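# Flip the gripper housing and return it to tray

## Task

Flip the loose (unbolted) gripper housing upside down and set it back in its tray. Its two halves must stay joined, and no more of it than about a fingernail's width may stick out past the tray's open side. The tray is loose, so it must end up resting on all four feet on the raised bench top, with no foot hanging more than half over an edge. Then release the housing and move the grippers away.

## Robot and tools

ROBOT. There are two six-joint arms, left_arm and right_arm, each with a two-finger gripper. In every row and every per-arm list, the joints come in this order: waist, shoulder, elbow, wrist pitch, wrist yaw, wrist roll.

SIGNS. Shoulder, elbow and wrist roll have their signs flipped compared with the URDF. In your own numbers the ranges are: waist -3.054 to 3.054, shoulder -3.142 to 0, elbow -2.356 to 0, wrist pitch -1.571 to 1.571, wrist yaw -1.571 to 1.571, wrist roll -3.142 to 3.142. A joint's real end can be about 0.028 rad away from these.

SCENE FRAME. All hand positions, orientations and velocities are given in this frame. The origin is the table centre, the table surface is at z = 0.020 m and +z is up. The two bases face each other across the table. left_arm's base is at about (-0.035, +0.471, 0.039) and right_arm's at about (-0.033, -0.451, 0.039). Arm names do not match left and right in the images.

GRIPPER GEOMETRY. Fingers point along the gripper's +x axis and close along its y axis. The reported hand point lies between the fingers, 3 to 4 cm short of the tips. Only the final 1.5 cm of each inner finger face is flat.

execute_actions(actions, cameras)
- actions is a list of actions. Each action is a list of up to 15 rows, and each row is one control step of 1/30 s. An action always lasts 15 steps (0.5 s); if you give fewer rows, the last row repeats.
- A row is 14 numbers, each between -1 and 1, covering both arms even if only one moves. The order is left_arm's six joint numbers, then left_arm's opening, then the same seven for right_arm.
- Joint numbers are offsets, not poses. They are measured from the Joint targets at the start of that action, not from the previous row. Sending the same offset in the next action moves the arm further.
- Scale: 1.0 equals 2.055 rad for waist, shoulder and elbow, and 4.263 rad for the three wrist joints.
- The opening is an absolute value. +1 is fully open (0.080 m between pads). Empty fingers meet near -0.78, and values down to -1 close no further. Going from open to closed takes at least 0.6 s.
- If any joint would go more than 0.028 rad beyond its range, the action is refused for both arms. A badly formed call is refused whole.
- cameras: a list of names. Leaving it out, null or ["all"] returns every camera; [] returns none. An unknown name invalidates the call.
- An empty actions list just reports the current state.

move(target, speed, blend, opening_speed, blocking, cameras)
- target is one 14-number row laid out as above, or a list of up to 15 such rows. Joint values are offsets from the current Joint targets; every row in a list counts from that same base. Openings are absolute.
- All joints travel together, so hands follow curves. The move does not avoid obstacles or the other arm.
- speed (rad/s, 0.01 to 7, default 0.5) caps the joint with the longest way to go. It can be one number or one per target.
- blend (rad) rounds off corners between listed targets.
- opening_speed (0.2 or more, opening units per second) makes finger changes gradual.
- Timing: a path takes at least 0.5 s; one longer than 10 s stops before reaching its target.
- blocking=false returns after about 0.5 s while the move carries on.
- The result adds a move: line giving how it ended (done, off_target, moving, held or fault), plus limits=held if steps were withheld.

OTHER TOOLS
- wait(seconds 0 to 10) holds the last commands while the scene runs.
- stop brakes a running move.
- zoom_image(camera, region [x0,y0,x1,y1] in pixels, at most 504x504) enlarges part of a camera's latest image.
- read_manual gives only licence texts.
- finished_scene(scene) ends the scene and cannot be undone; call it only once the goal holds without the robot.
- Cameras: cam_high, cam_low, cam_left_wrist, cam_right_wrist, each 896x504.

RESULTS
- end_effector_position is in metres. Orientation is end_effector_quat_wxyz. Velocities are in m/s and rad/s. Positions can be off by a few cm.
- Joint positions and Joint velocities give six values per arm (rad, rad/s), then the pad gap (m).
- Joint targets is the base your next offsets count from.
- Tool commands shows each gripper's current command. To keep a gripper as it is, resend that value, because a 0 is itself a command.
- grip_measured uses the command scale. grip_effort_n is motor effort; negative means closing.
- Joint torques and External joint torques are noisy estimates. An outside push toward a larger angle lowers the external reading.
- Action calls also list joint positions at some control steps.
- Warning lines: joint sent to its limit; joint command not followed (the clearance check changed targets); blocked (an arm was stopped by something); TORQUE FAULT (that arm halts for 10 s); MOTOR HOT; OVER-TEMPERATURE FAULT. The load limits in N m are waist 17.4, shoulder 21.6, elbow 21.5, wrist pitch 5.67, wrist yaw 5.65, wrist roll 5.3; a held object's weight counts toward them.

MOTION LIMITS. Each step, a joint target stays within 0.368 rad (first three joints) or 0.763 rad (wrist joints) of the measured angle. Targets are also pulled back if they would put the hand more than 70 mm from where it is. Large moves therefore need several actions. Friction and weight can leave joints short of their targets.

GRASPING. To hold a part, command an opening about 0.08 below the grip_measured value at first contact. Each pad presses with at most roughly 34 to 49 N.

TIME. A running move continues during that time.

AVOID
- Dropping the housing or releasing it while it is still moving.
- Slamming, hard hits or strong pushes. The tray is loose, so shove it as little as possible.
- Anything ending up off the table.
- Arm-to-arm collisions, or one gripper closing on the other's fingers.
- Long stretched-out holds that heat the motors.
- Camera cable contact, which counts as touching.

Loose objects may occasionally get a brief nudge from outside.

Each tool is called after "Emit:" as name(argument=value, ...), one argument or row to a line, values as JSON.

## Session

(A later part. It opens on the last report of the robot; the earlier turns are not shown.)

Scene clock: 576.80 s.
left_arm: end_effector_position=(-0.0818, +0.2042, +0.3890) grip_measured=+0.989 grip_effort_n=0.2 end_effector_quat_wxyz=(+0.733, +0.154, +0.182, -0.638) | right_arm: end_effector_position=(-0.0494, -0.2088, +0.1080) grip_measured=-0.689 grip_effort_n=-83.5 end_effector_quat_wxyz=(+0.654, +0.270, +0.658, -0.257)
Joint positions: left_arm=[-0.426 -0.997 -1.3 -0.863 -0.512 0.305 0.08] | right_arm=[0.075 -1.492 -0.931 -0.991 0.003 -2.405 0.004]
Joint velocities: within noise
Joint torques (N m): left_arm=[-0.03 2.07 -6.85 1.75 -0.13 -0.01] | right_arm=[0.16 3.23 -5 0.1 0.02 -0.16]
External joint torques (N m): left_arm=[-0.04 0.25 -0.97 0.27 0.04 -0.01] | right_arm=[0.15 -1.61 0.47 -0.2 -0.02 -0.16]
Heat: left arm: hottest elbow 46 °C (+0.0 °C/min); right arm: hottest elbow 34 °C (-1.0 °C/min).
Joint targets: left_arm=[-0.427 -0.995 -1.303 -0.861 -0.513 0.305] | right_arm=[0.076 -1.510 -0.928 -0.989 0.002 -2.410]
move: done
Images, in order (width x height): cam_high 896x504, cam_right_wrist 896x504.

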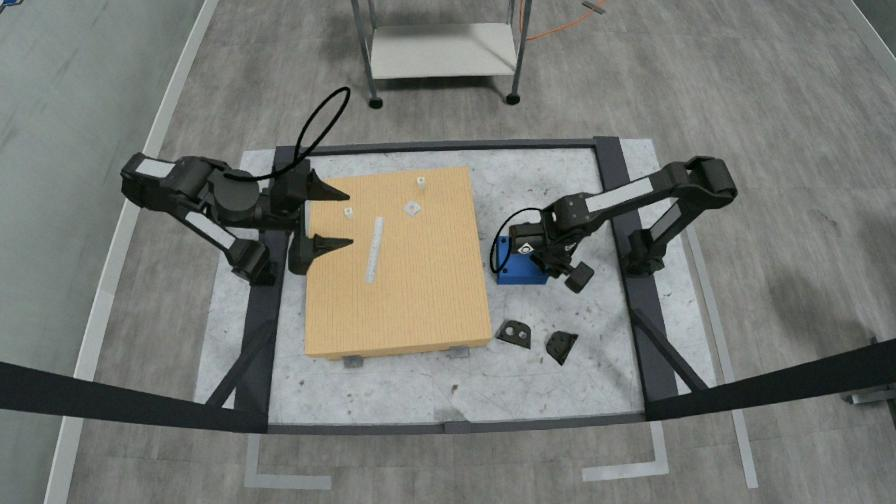

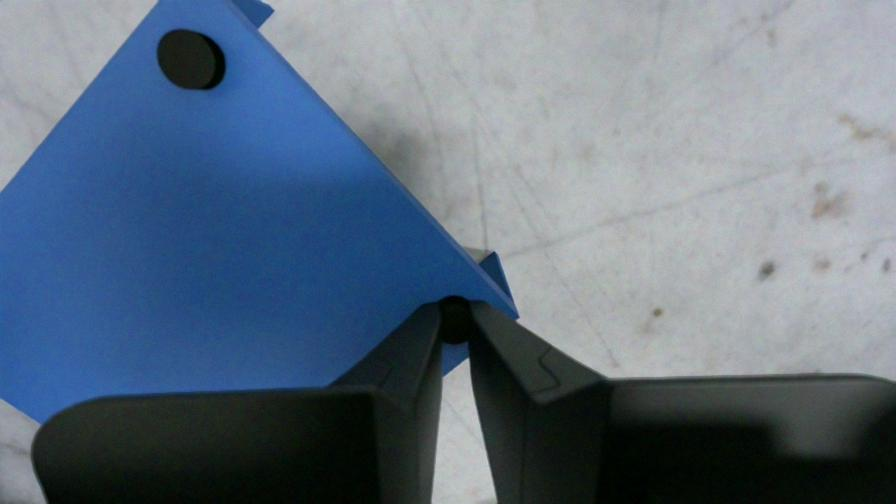

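Emit:
move(
  target=[
    [0,0,0,0,0,0,0.988964,0,0,0,0,0,0,-0.2],
    [0,0,0,0,0,0,0.988964,0,0.023,-0.0786,-0.049,0,0,-0.2],
    [0,0,0,0,0,0,0.988964,0.0117,0.2988,-0.2277,-0.1307,0,0.5653,1],
  ],
  speed=[0.2,0.2,1.0],
)

Emit:
zoom_image(
  camera="cam_high",
  region=[470, 210, 610, 370],
)

Emit:
zoom_image(
  camera="cam_low",
  region=[400, 230, 520, 320],
)

Scene clock: 593.07 s.
left_arm: end_effector_position=(-0.0818, +0.2042, +0.3890) grip_measured=+0.989 grip_effort_n=0.2 end_effector_quat_wxyz=(+0.733, +0.154, +0.182, -0.638) | right_arm: end_effector_position=(-0.0463, -0.3003, +0.3272) grip_measured=+0.978 grip_effort_n=17.0 end_effector_quat_wxyz=(+0.583, -0.372, +0.340, +0.637)
Joint positions: left_arm=[-0.426 -0.997 -1.3 -0.863 -0.512 0.305 0.08] | right_arm=[0.098 -0.9 -1.388 -1.545 0.003 -0.002 0.079]
Joint velocities: within noise
Joint torques (N m): left_arm=[-0.01 2.09 -6.87 1.75 -0.14 -0.02] | right_arm=[0.23 1.17 -5.88 0.74 0.01 0.06]
External joint torques (N m): left_arm=[0.01 0.1 -0.9 0.25 0.03 -0.02] | right_arm=[0.22 0.83 -0.7 -0.41 0.01 0.07]
Heat: left arm: hottest elbow 46 °C (+0.0 °C/min); right arm: hottest elbow 34 °C (-1.0 °C/min).
Joint targets: left_arm=[-0.427 -0.995 -1.303 -0.861 -0.513 0.305] | right_arm=[0.101 -0.896 -1.396 -1.546 0.002 0.000]
move: done

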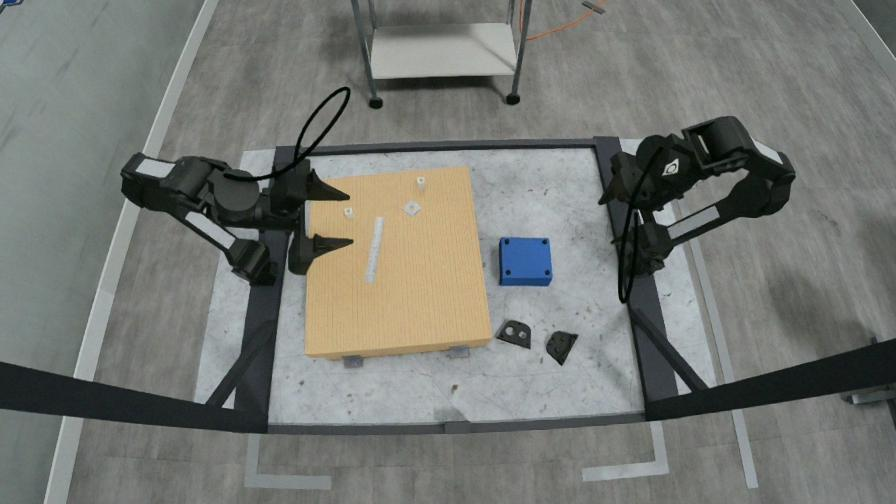

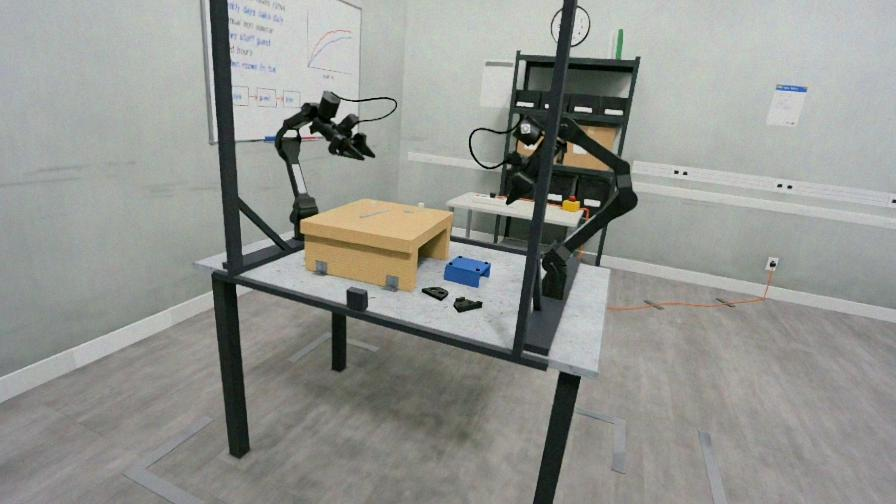

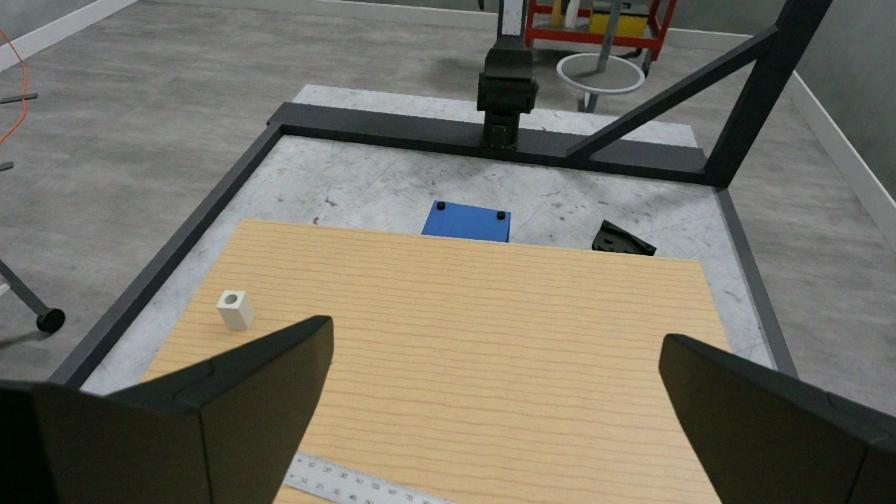

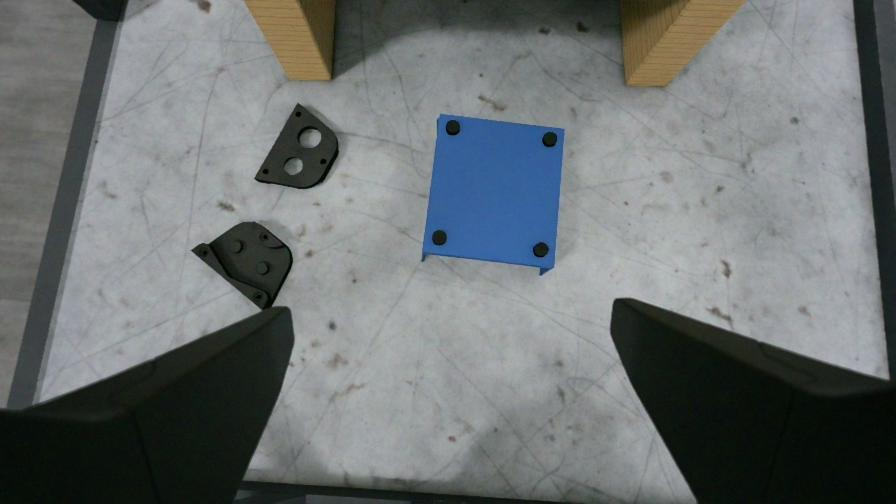

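Scaled by 3.150 from the camera's 896x504 image, which has a finer 1280x720 frame.

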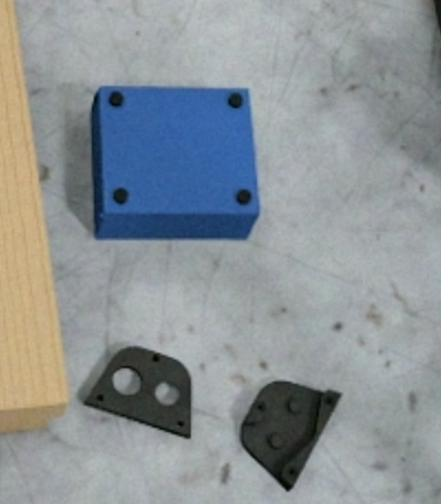

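Scaled by 4.200 from the camera's 896x504 image, which has a finer 1280x720 frame.

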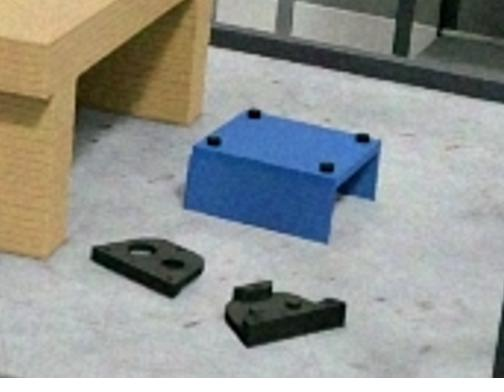

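Emit:
move(
  target=[
    [0,0,0,0,0,0,0.988964,-0.0122,-0.2759,0.149,0.0816,0,-0.5653,-0.2],
    [0,0,0,0,0,0,0.988964,-0.0122,-0.2988,0.2277,0.1307,0,-0.5653,-0.2],
    [0,0,0,0,0,0,0.988964,-0.0122,-0.2988,0.2277,0.1307,0,-0.5653,-0.8],
  ],
  speed=[1.0,0.2,0.3],
  cameras=["cam_right_wrist"],
)

Scene clock: 652.50 s.
left_arm: end_effector_position=(-0.0818, +0.2042, +0.3890) grip_measured=+0.989 grip_effort_n=0.2 end_effector_quat_wxyz=(+0.733, +0.154, +0.182, -0.638) | right_arm: end_effector_position=(-0.0508, -0.2067, +0.1083) grip_measured=-0.722 grip_effort_n=-83.5 end_effector_quat_wxyz=(+0.653, +0.269, +0.659, -0.258)
Joint positions: left_arm=[-0.426 -0.997 -1.3 -0.863 -0.512 0.305 0.08] | right_arm=[0.078 -1.5 -0.94 -0.991 -0.001 -2.407 0.003]
Joint velocities: within noise
Joint torques (N m): left_arm=[-0.03 2.07 -6.84 1.75 -0.14 -0.02] | right_arm=[-0.37 4.2 -4.09 0.17 0.17 -0.15]
External joint torques (N m): left_arm=[-0.02 0.16 -0.92 0.26 0.03 -0.01] | right_arm=[-0.39 -0.79 1.41 -0.12 0.14 -0.15]
Heat: left arm: hottest elbow 46 °C (+0.0 °C/min); right arm: hottest elbow 36 °C (+2.0 °C/min).
Joint targets: left_arm=[-0.427 -0.995 -1.303 -0.861 -0.513 0.305] | right_arm=[0.076 -1.510 -0.928 -0.989 0.002 -2.411]
move: done
Images, in order (width x height): cam_right_wrist 896x504.

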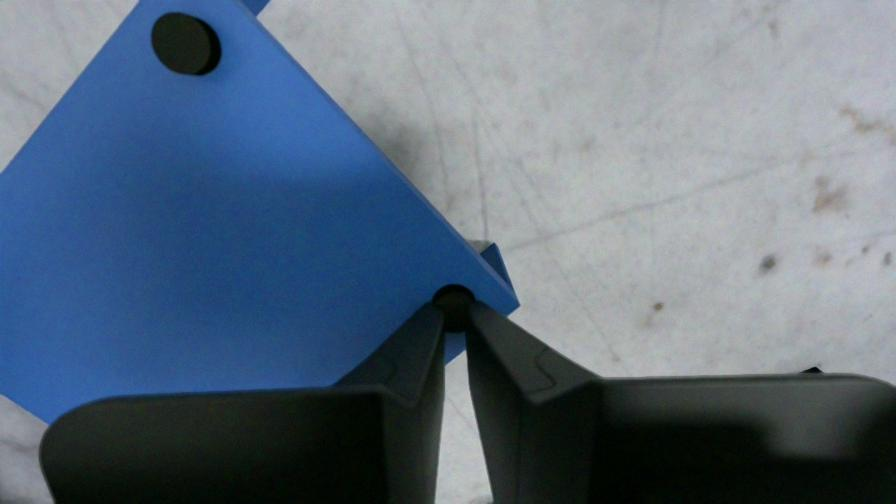

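Emit:
move(
  target=[
    [0,0,0,0,0,0,0.988964,0,0,0,0,0,0,-0.2],
    [0,0,0,0,0,0,0.988964,-0.003,0.0057,0.0104,0.0023,0,0,-0.2],
    [0,0,0,0,0,0,0.988964,-0.003,0.0057,0.0104,0.0023,0,0,-0.8],
  ],
  speed=0.1,
  cameras=["cam_right_wrist"],
)

Scene clock: 662.43 s.
left_arm: end_effector_position=(-0.0818, +0.2042, +0.3890) grip_measured=+0.989 grip_effort_n=0.2 end_effector_quat_wxyz=(+0.733, +0.154, +0.182, -0.638) | right_arm: end_effector_position=(-0.0501, -0.2074, +0.1077) grip_measured=-0.719 grip_effort_n=-83.5 end_effector_quat_wxyz=(+0.650, +0.274, +0.661, -0.257)
Joint positions: left_arm=[-0.426 -0.997 -1.3 -0.863 -0.512 0.305 0.08] | right_arm=[0.074 -1.49 -0.927 -0.98 -0.004 -2.408 0.003]
Joint velocities: within noise
Joint torques (N m): left_arm=[-0.03 2.07 -6.86 1.75 -0.14 -0.01] | right_arm=[-0.32 4.08 -3.09 0.04 0.29 -0.08]
External joint torques (N m): left_arm=[-0.01 0.25 -0.97 0.25 0.02 -0.01] | right_arm=[-0.34 -0.8 2.4 -0.27 0.26 -0.08]
Heat: left arm: hottest elbow 46 °C (+0.0 °C/min); right arm: hottest elbow 36 °C (+1.0 °C/min).
Joint targets: left_arm=[-0.427 -0.995 -1.303 -0.861 -0.513 0.305] | right_arm=[0.069 -1.499 -0.907 -0.979 0.002 -2.411]
move: done
Images, in order (width x height): cam_right_wrist 896x504.

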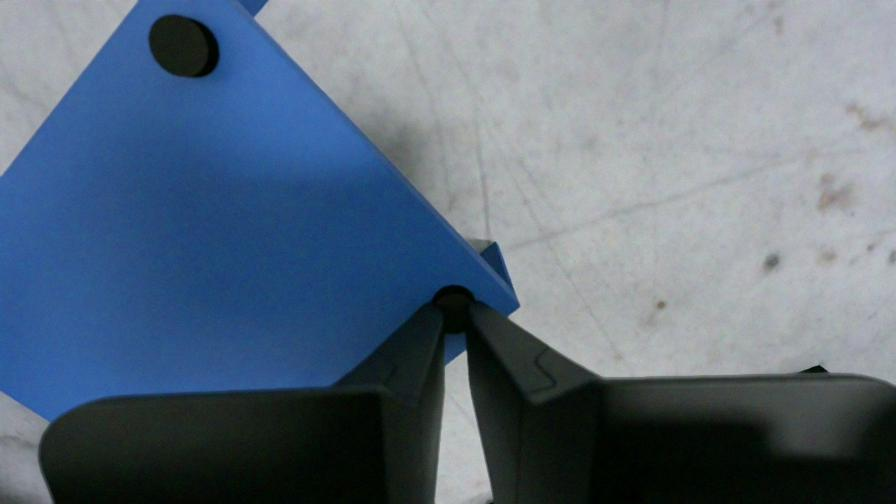

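Emit:
move(
  target=[
    [0,0,0,0,0,0,0.988964,0,0,0,0,0,0,-0.2],
    [0,0,0,0,0,0,0.988964,0,-0.0043,0.0041,0.0041,0,0,-0.2],
    [0,0,0,0,0,0,0.988964,0,-0.0043,0.0041,0.0041,0,0,-0.8],
  ],
  speed=0.1,
  cameras=["cam_right_wrist"],
)

Scene clock: 670.87 s.
left_arm: end_effector_position=(-0.0818, +0.2042, +0.3890) grip_measured=+0.989 grip_effort_n=0.2 end_effector_quat_wxyz=(+0.733, +0.154, +0.182, -0.638) | right_arm: end_effector_position=(-0.0508, -0.2080, +0.1070) grip_measured=-0.717 grip_effort_n=-83.5 end_effector_quat_wxyz=(+0.648, +0.273, +0.663, -0.257)
Joint positions: left_arm=[-0.426 -0.997 -1.3 -0.863 -0.512 0.305 0.08] | right_arm=[0.073 -1.487 -0.922 -0.975 -0.009 -2.408 0.003]
Joint velocities: within noise
Joint torques (N m): left_arm=[-0.02 2.07 -6.86 1.75 -0.13 -0.01] | right_arm=[-0.25 3.01 -2.52 0.91 0.52 -0.14]
External joint torques (N m): left_arm=[-0.02 0.18 -0.92 0.24 0.04 -0.01] | right_arm=[-0.27 -1.79 2.96 0.59 0.48 -0.14]
Heat: left arm: hottest elbow 46 °C (+0.0 °C/min); right arm: hottest elbow 35 °C (+0.0 °C/min).
Joint targets: left_arm=[-0.427 -0.995 -1.303 -0.861 -0.513 0.305] | right_arm=[0.069 -1.508 -0.898 -0.962 0.002 -2.410]
move: done
Images, in order (width x height): cam_right_wrist 896x504.

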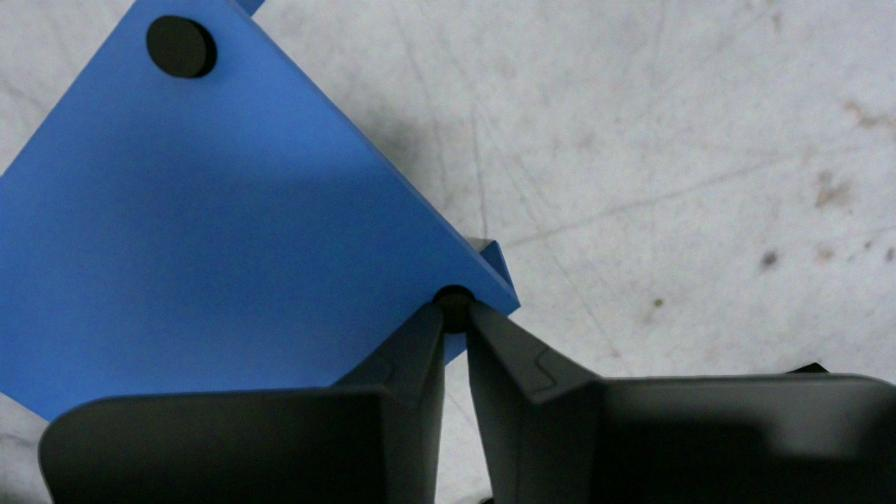

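Emit:
move(
  target=[
    [0,0,0,0,0,0,0.988964,0,0,0,0,0,0,-0.2],
    [0,0,0,0,0,0,0.988964,-0.0058,0.0065,0.0035,-0.0011,0,0,-0.2],
    [0,0,0,0,0,0,0.988964,-0.0058,0.0065,0.0035,-0.0011,0,0,-0.8],
  ],
  speed=0.1,
  cameras=["cam_right_wrist"],
)

Scene clock: 684.03 s.
left_arm: end_effector_position=(-0.0818, +0.2042, +0.3890) grip_measured=+0.989 grip_effort_n=0.2 end_effector_quat_wxyz=(+0.733, +0.154, +0.182, -0.638) | right_arm: end_effector_position=(-0.0489, -0.2080, +0.1073) grip_measured=-0.717 grip_effort_n=-83.5 end_effector_quat_wxyz=(+0.644, +0.279, +0.664, -0.259)
Joint positions: left_arm=[-0.426 -0.997 -1.3 -0.863 -0.512 0.305 0.08] | right_arm=[0.063 -1.48 -0.916 -0.969 -0.013 -2.408 0.003]
Joint velocities: within noise
Joint torques (N m): left_arm=[-0.02 2.06 -6.86 1.74 -0.13 -0.01] | right_arm=[-0.67 3.59 -2.48 0.21 0.66 -0.11]
External joint torques (N m): left_arm=[-0.01 0.25 -0.98 0.25 0.03 0] | right_arm=[-0.71 -1.23 3.07 -0.13 0.64 -0.11]
Heat: left arm: hottest elbow 46 °C (+0.0 °C/min); right arm: hottest elbow 34 °C (-2.0 °C/min).
Joint targets: left_arm=[-0.427 -0.995 -1.303 -0.861 -0.513 0.305] | right_arm=[0.057 -1.494 -0.891 -0.966 0.002 -2.411]
move: done
Images, in order (width x height): cam_right_wrist 896x504.

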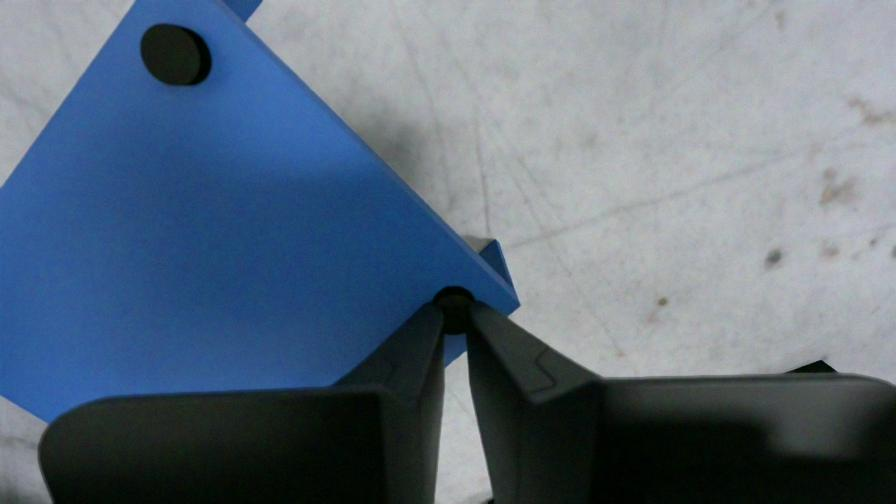

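Emit:
move(
  target=[
    [0,0,0,0,0,0,0.988964,0,0,0,0,0,0,-0.2],
    [0,0,0,0,0,0,0.988964,0,0.0151,-0.0966,-0.0544,0,0,-0.2],
    [0,0,0,0,0,0,0.988964,-0.0791,0.0716,0.0057,-0.0322,0,0.5656,-0.8],
    [0,0,0,0,0,0,0.988964,-0.0791,0.0504,0.0579,0.0032,0,0.5656,-0.8],
  ],
  speed=[0.2,0.2,1.0,0.3],
  cameras=["cam_high","cam_right_wrist"],
)

Scene clock: 707.00 s.
left_arm: end_effector_position=(-0.0818, +0.2042, +0.3890) grip_measured=+0.989 grip_effort_n=0.2 end_effector_quat_wxyz=(+0.733, +0.154, +0.182, -0.638) | right_arm: end_effector_position=(-0.0100, -0.2426, +0.0944) grip_measured=-0.797 grip_effort_n=-18.4 end_effector_quat_wxyz=(+0.531, -0.469, +0.522, +0.475)
Joint positions: left_arm=[-0.426 -0.997 -1.3 -0.863 -0.512 0.305 0.08] | right_arm=[-0.103 -1.383 -0.781 -0.954 0.002 -0.002 0]
Joint velocities: within noise
Joint torques (N m): left_arm=[0.01 2.07 -6.83 1.76 -0.14 -0.02] | right_arm=[-0.2 3.37 -4.43 0.17 0.04 0.12]
External joint torques (N m): left_arm=[0 0.18 -0.9 0.26 0.03 -0.01] | right_arm=[-0.21 -0.74 1.1 -0.21 0.04 0.12]
Heat: left arm: hottest elbow 46 °C (+0.0 °C/min); right arm: hottest elbow 34 °C (-3.0 °C/min).
Joint targets: left_arm=[-0.427 -0.995 -1.303 -0.861 -0.513 0.305] | right_arm=[-0.105 -1.391 -0.772 -0.952 0.002 0.001]
move: done
Images, in order (width x height): cam_high 896x504, cam_right_wrist 896x504.

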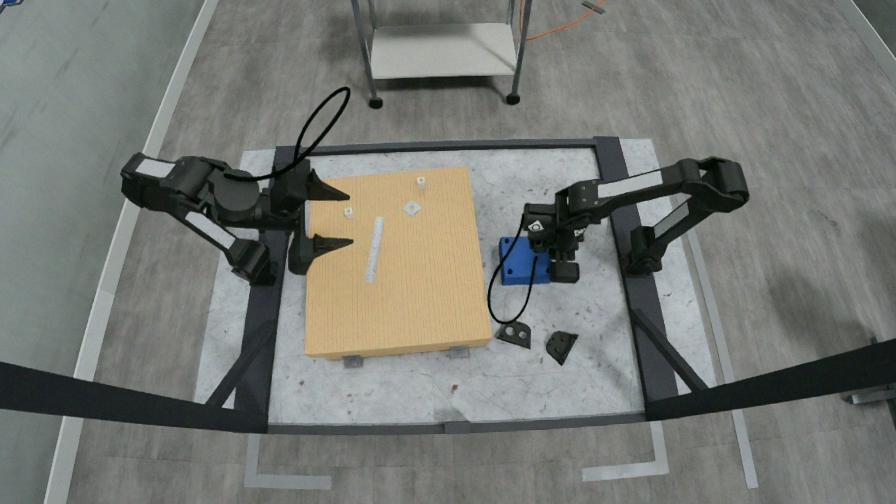

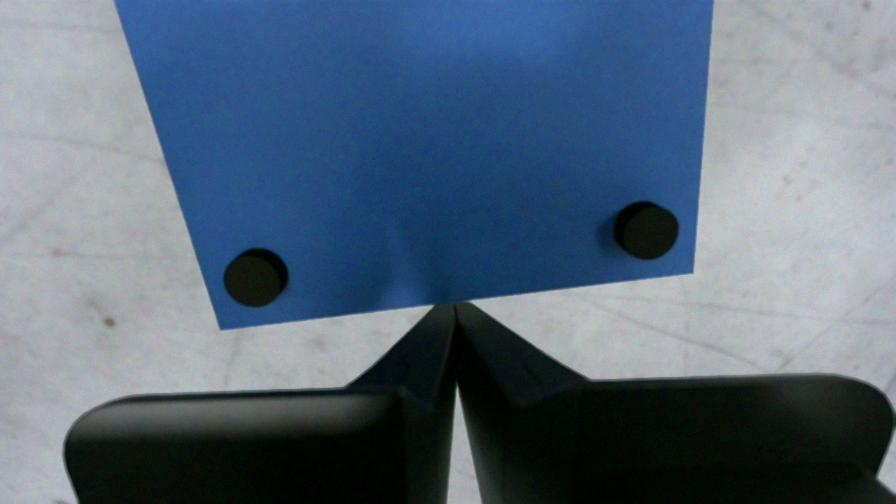

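Emit:
move(
  target=[0,0,0,0,0,0,0.988964,0.0287,-0.1562,-0.154,0.0011,0,0,-0.8],
  speed=0.15,
  cameras=["cam_high","cam_right_wrist"],
)

Scene clock: 716.57 s.
left_arm: end_effector_position=(-0.0818, +0.2042, +0.3890) grip_measured=+0.989 grip_effort_n=0.2 end_effector_quat_wxyz=(+0.733, +0.154, +0.182, -0.638) | right_arm: end_effector_position=(-0.0168, -0.1631, +0.0926) grip_measured=-0.797 grip_effort_n=-18.4 end_effector_quat_wxyz=(+0.515, -0.486, +0.513, +0.486)
Joint positions: left_arm=[-0.426 -0.997 -1.3 -0.863 -0.512 0.305 0.08] | right_arm=[-0.049 -1.7 -1.079 -0.949 0.002 -0.001 0]
Joint velocities: within noise
Joint torques (N m): left_arm=[-0.04 2.08 -6.87 1.76 -0.14 -0.01] | right_arm=[0.15 5.21 -6.37 0.1 0.03 0.07]
External joint torques (N m): left_arm=[-0.03 0.2 -0.95 0.26 0.03 -0.01] | right_arm=[0.14 -1.26 -0.95 -0.24 0.03 0.07]
Heat: left arm: hottest elbow 46 °C (+0.0 °C/min); right arm: hottest elbow 34 °C (-2.0 °C/min).
Joint targets: left_arm=[-0.427 -0.995 -1.303 -0.861 -0.513 0.305] | right_arm=[-0.046 -1.712 -1.089 -0.948 0.002 0.001]
move: done
Images, in order (width x height): cam_high 896x504, cam_right_wrist 896x504.

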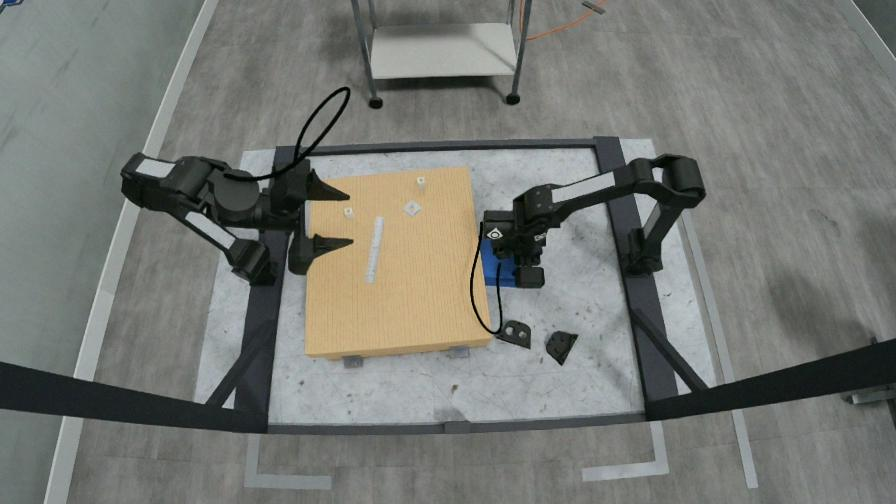

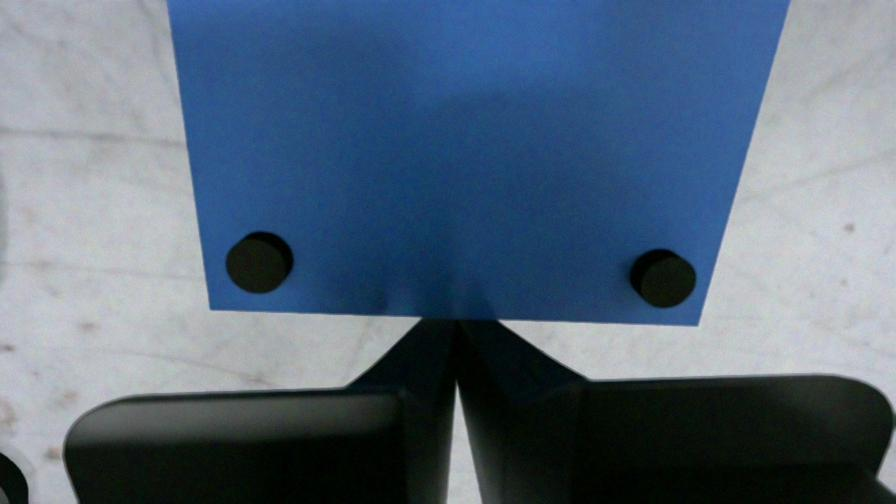

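Emit:
move(
  target=[
    [0,0,0,0,0,0,0.988964,0.071,0.3971,-0.1494,-0.1403,0,0,-0.8],
    [0,0,0,0,0,0,0.988964,0.2019,0.3488,0.3833,0.1886,0.0729,-0.0775,0],
  ],
  speed=0.8,
)

Emit:
zoom_image(
  camera="cam_low",
  region=[400, 200, 560, 320],
)

Scene clock: 742.20 s.
left_arm: end_effector_position=(-0.0818, +0.2042, +0.3890) grip_measured=+0.989 grip_effort_n=0.2 end_effector_quat_wxyz=(+0.733, +0.154, +0.182, -0.638) | right_arm: end_effector_position=(-0.0769, -0.2045, +0.1002) grip_measured=-0.004 grip_effort_n=17.0 end_effector_quat_wxyz=(+0.681, -0.255, +0.281, +0.627)
Joint positions: left_arm=[-0.426 -0.997 -1.3 -0.863 -0.512 0.305 0.08] | right_arm=[0.366 -0.991 -0.309 -0.146 0.309 -0.326 0.035]
Joint velocities: within noise
Joint torques (N m): left_arm=[-0.05 2.09 -6.87 1.75 -0.14 -0.01] | right_arm=[0.35 2.02 -5.12 1.19 0.34 -0.13]
External joint torques (N m): left_arm=[-0.03 0.3 -1.02 0.26 0.02 -0.01] | right_arm=[0.35 -0.07 1.21 -0.19 0.19 -0.13]
Heat: left arm: hottest elbow 46 °C (+0.0 °C/min); right arm: hottest elbow 35 °C (+1.0 °C/min).
Joint targets: left_arm=[-0.427 -0.995 -1.303 -0.861 -0.513 0.305] | right_arm=[0.369 -0.995 -0.301 -0.144 0.313 -0.330]
move: done

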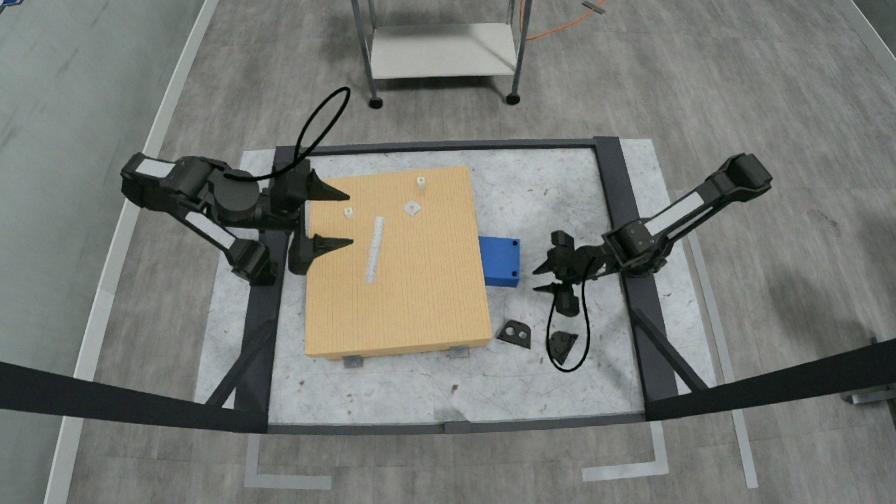

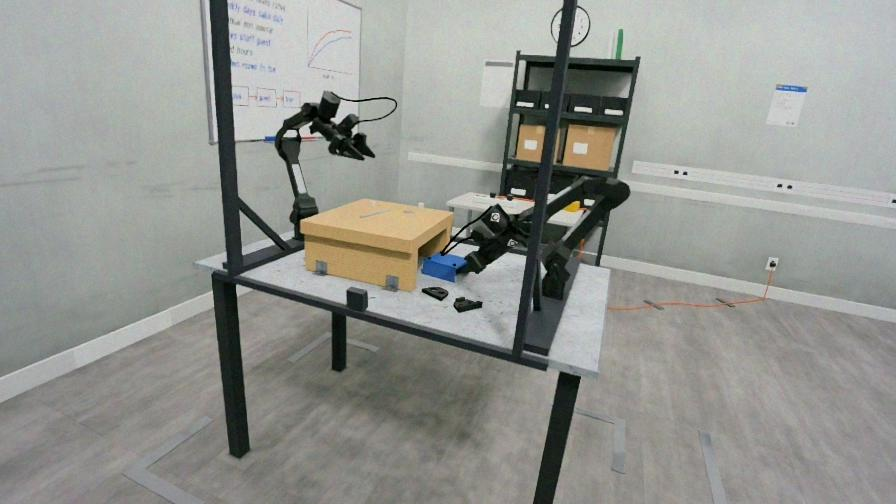

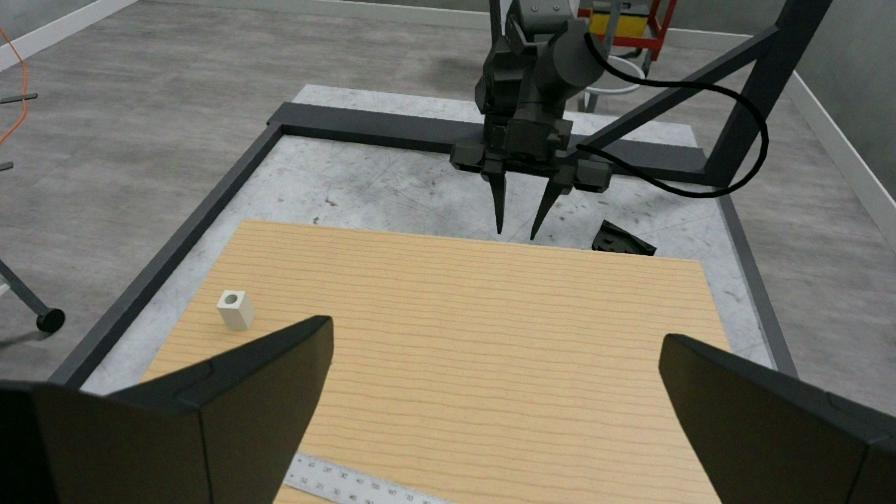

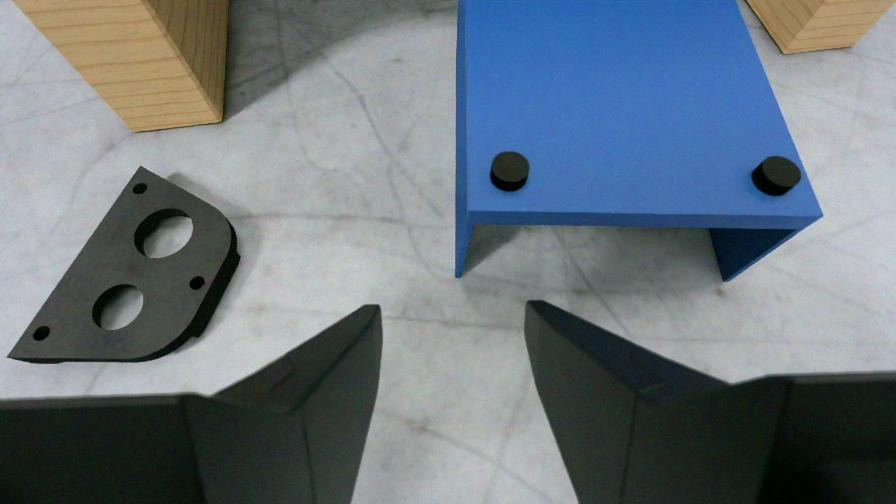

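Scaled by 3.150 from the camera's 896x504 image, which has a finer 1280x720 frame.

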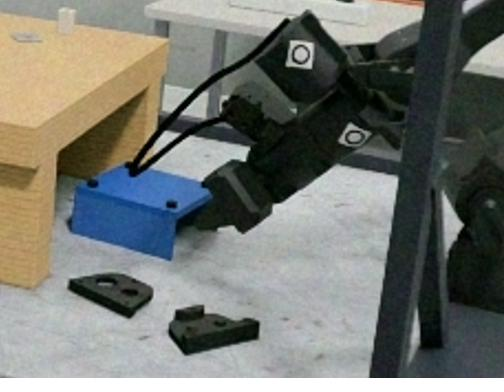

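Emit:
move(
  target=[0,0,0,0,0,0,0.988964,-0.0595,-0.2012,0.0018,0.1037,-0.0195,0.0221,0],
  speed=0.2,
  cameras=["cam_low","cam_right_wrist"],
)

Emit:
zoom_image(
  camera="cam_low",
  region=[400, 220, 520, 310],
)

Scene clock: 759.90 s.
left_arm: end_effector_position=(-0.0818, +0.2042, +0.3890) grip_measured=+0.989 grip_effort_n=0.2 end_effector_quat_wxyz=(+0.733, +0.154, +0.182, -0.638) | right_arm: end_effector_position=(-0.0688, -0.1616, +0.0584) grip_measured=-0.003 grip_effort_n=17.0 end_effector_quat_wxyz=(+0.683, -0.254, +0.279, +0.625)
Joint positions: left_arm=[-0.426 -0.997 -1.3 -0.863 -0.512 0.305 0.08] | right_arm=[0.249 -1.401 -0.304 0.295 0.234 -0.238 0.035]
Joint velocities: within noise
Joint torques (N m): left_arm=[-0.02 2.07 -6.83 1.75 -0.13 -0.01] | right_arm=[-0.31 3.38 -4.09 1.23 -0.04 0.1]
External joint torques (N m): left_arm=[-0.03 0.16 -0.87 0.24 0.05 -0.01] | right_arm=[-0.34 -0.36 0.92 -0.18 -0.15 0.1]
Heat: left arm: hottest elbow 46 °C (+0.0 °C/min); right arm: hottest elbow 35 °C (+1.0 °C/min).
Joint targets: left_arm=[-0.427 -0.995 -1.303 -0.861 -0.513 0.305] | right_arm=[0.246 -1.408 -0.297 0.298 0.229 -0.236]
move: done
Images, in order (width x height): cam_low 896x504, cam_right_wrist 896x504.

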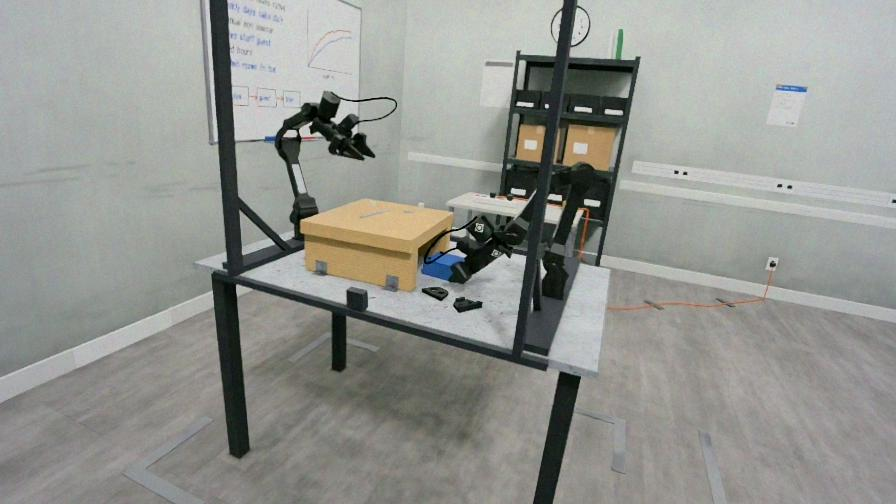

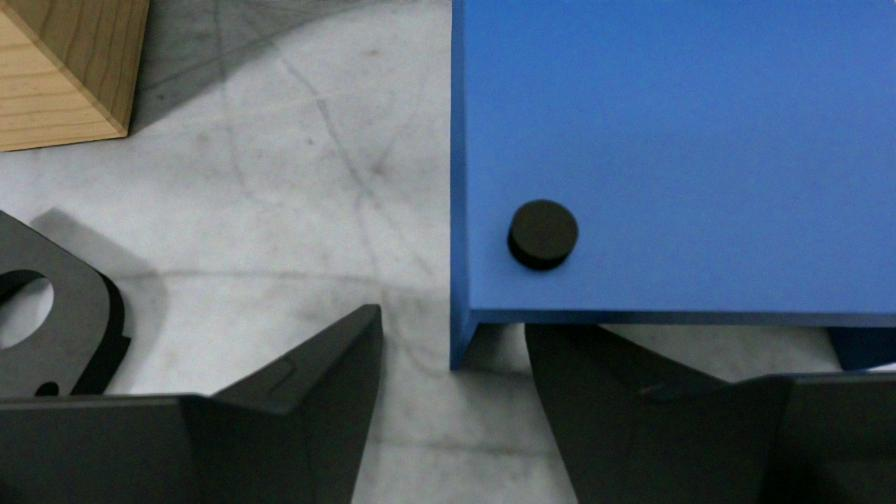

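Scaled by 4.200 from the camera's 896x504 image, which has a finer 1280x720 frame.

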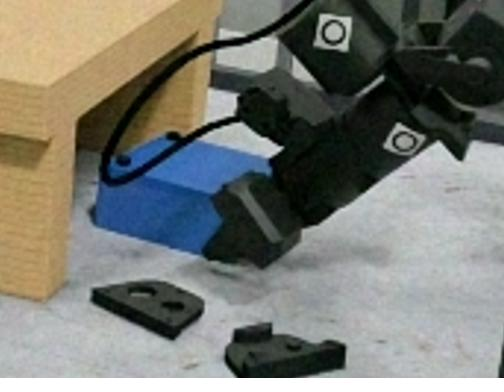

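Emit:
move(
  target=[0,0,0,0,0,0,0.988964,0,0,0,0,0,0,-1],
  opening_speed=0.5,
  cameras=["cam_right_wrist"],
)

Scene clock: 766.70 s.
left_arm: end_effector_position=(-0.0818, +0.2042, +0.3890) grip_measured=+0.989 grip_effort_n=0.2 end_effector_quat_wxyz=(+0.733, +0.154, +0.182, -0.638) | right_arm: end_effector_position=(-0.0690, -0.1614, +0.0585) grip_measured=-0.797 grip_effort_n=-83.5 end_effector_quat_wxyz=(+0.683, -0.254, +0.279, +0.626)
Joint positions: left_arm=[-0.426 -0.997 -1.3 -0.863 -0.512 0.305 0.08] | right_arm=[0.249 -1.401 -0.304 0.297 0.233 -0.237 0]
Joint velocities: within noise
Joint torques (N m): left_arm=[-0.03 2.09 -6.87 1.75 -0.14 -0.01] | right_arm=[-0.12 3.27 -4.13 1.18 0.01 0.03]
External joint torques (N m): left_arm=[-0.02 0.2 -0.94 0.26 0.03 -0.01] | right_arm=[-0.14 -0.46 0.9 -0.24 -0.09 0.04]
Heat: left arm: hottest elbow 46 °C (+0.0 °C/min); right arm: hottest elbow 35 °C (+1.0 °C/min).
Joint targets: left_arm=[-0.427 -0.995 -1.303 -0.861 -0.513 0.305] | right_arm=[0.246 -1.408 -0.297 0.298 0.230 -0.236]
move: done
Images, in order (width x height): cam_right_wrist 896x504.

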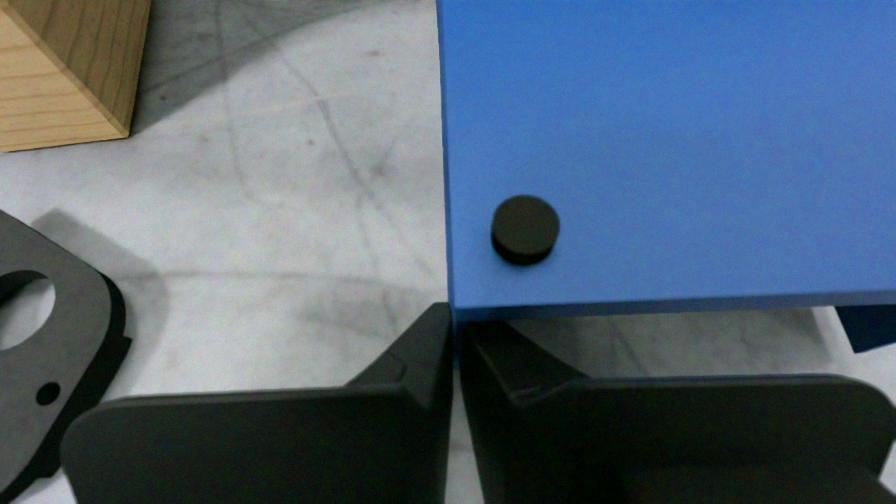

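Emit:
move(
  target=[0,0,0,0,0,0,0.988964,0.0435,0.2185,0.03,-0.095,0.0142,-0.0159,-1],
  speed=0.12,
  cameras=["cam_low","cam_right_wrist"],
)

Emit:
zoom_image(
  camera="cam_low",
  region=[400, 220, 520, 310],
)

Scene clock: 778.50 s.
left_arm: end_effector_position=(-0.0818, +0.2042, +0.3890) grip_measured=+0.989 grip_effort_n=0.2 end_effector_quat_wxyz=(+0.733, +0.154, +0.182, -0.638) | right_arm: end_effector_position=(-0.0687, -0.2137, +0.0856) grip_measured=-0.797 grip_effort_n=-83.5 end_effector_quat_wxyz=(+0.680, -0.260, +0.283, +0.625)
Joint positions: left_arm=[-0.426 -0.997 -1.3 -0.863 -0.512 0.305 0.08] | right_arm=[0.333 -0.968 -0.243 -0.107 0.286 -0.3 0]
Joint velocities: within noise
Joint torques (N m): left_arm=[-0.01 2.07 -6.84 1.75 -0.14 -0.01] | right_arm=[0.23 3.09 -5.23 1.04 0.37 -0.1]
External joint torques (N m): left_arm=[0 0.22 -0.92 0.25 0.03 -0.01] | right_arm=[0.23 1.23 1.03 -0.35 0.22 -0.1]
Heat: left arm: hottest elbow 46 °C (+0.0 °C/min); right arm: hottest wrist pitch 36 °C (+2.0 °C/min).
Joint targets: left_arm=[-0.427 -0.995 -1.303 -0.861 -0.513 0.305] | right_arm=[0.336 -0.959 -0.235 -0.107 0.290 -0.303]
move: done
Images, in order (width x height): cam_low 896x504, cam_right_wrist 896x504.

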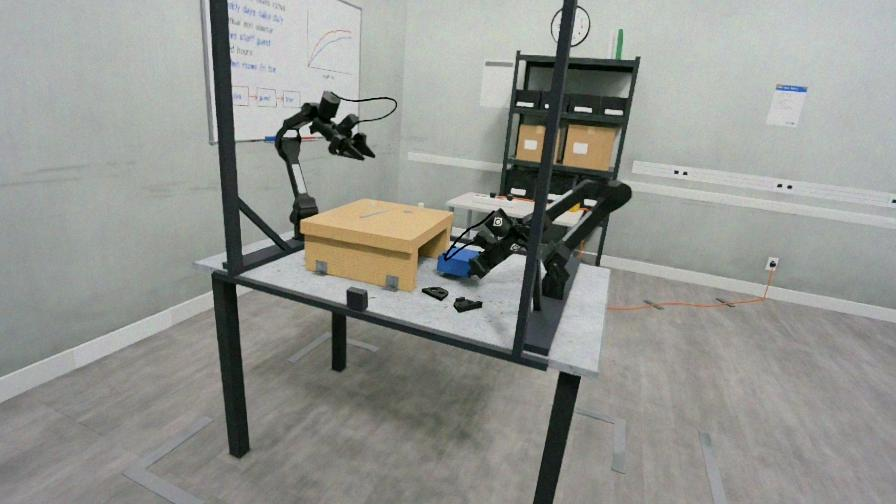

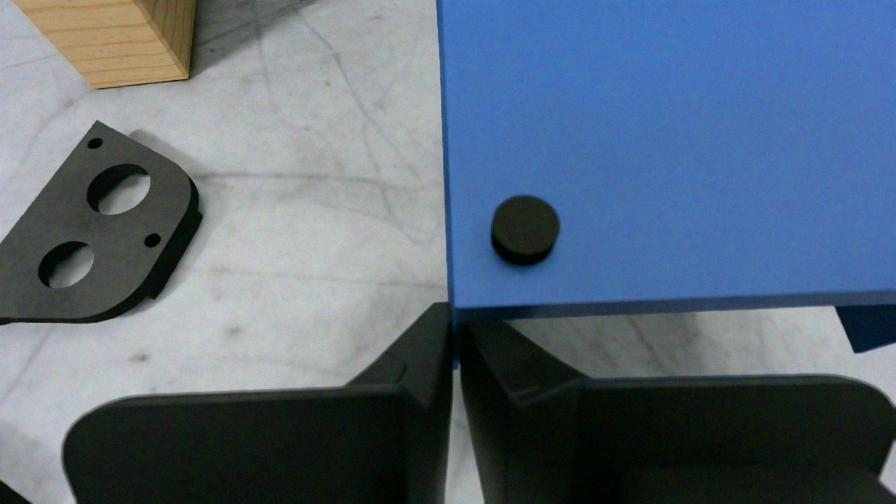

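Scaled by 4.200 from the camera's 896x504 image, which has a finer 1280x720 frame.

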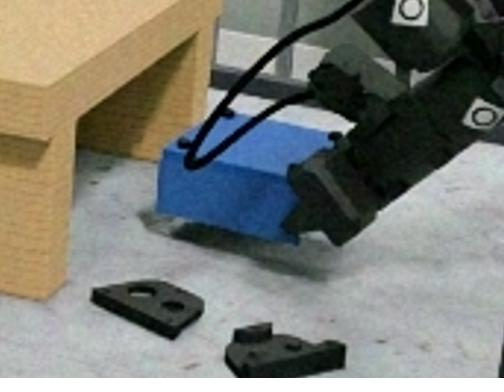

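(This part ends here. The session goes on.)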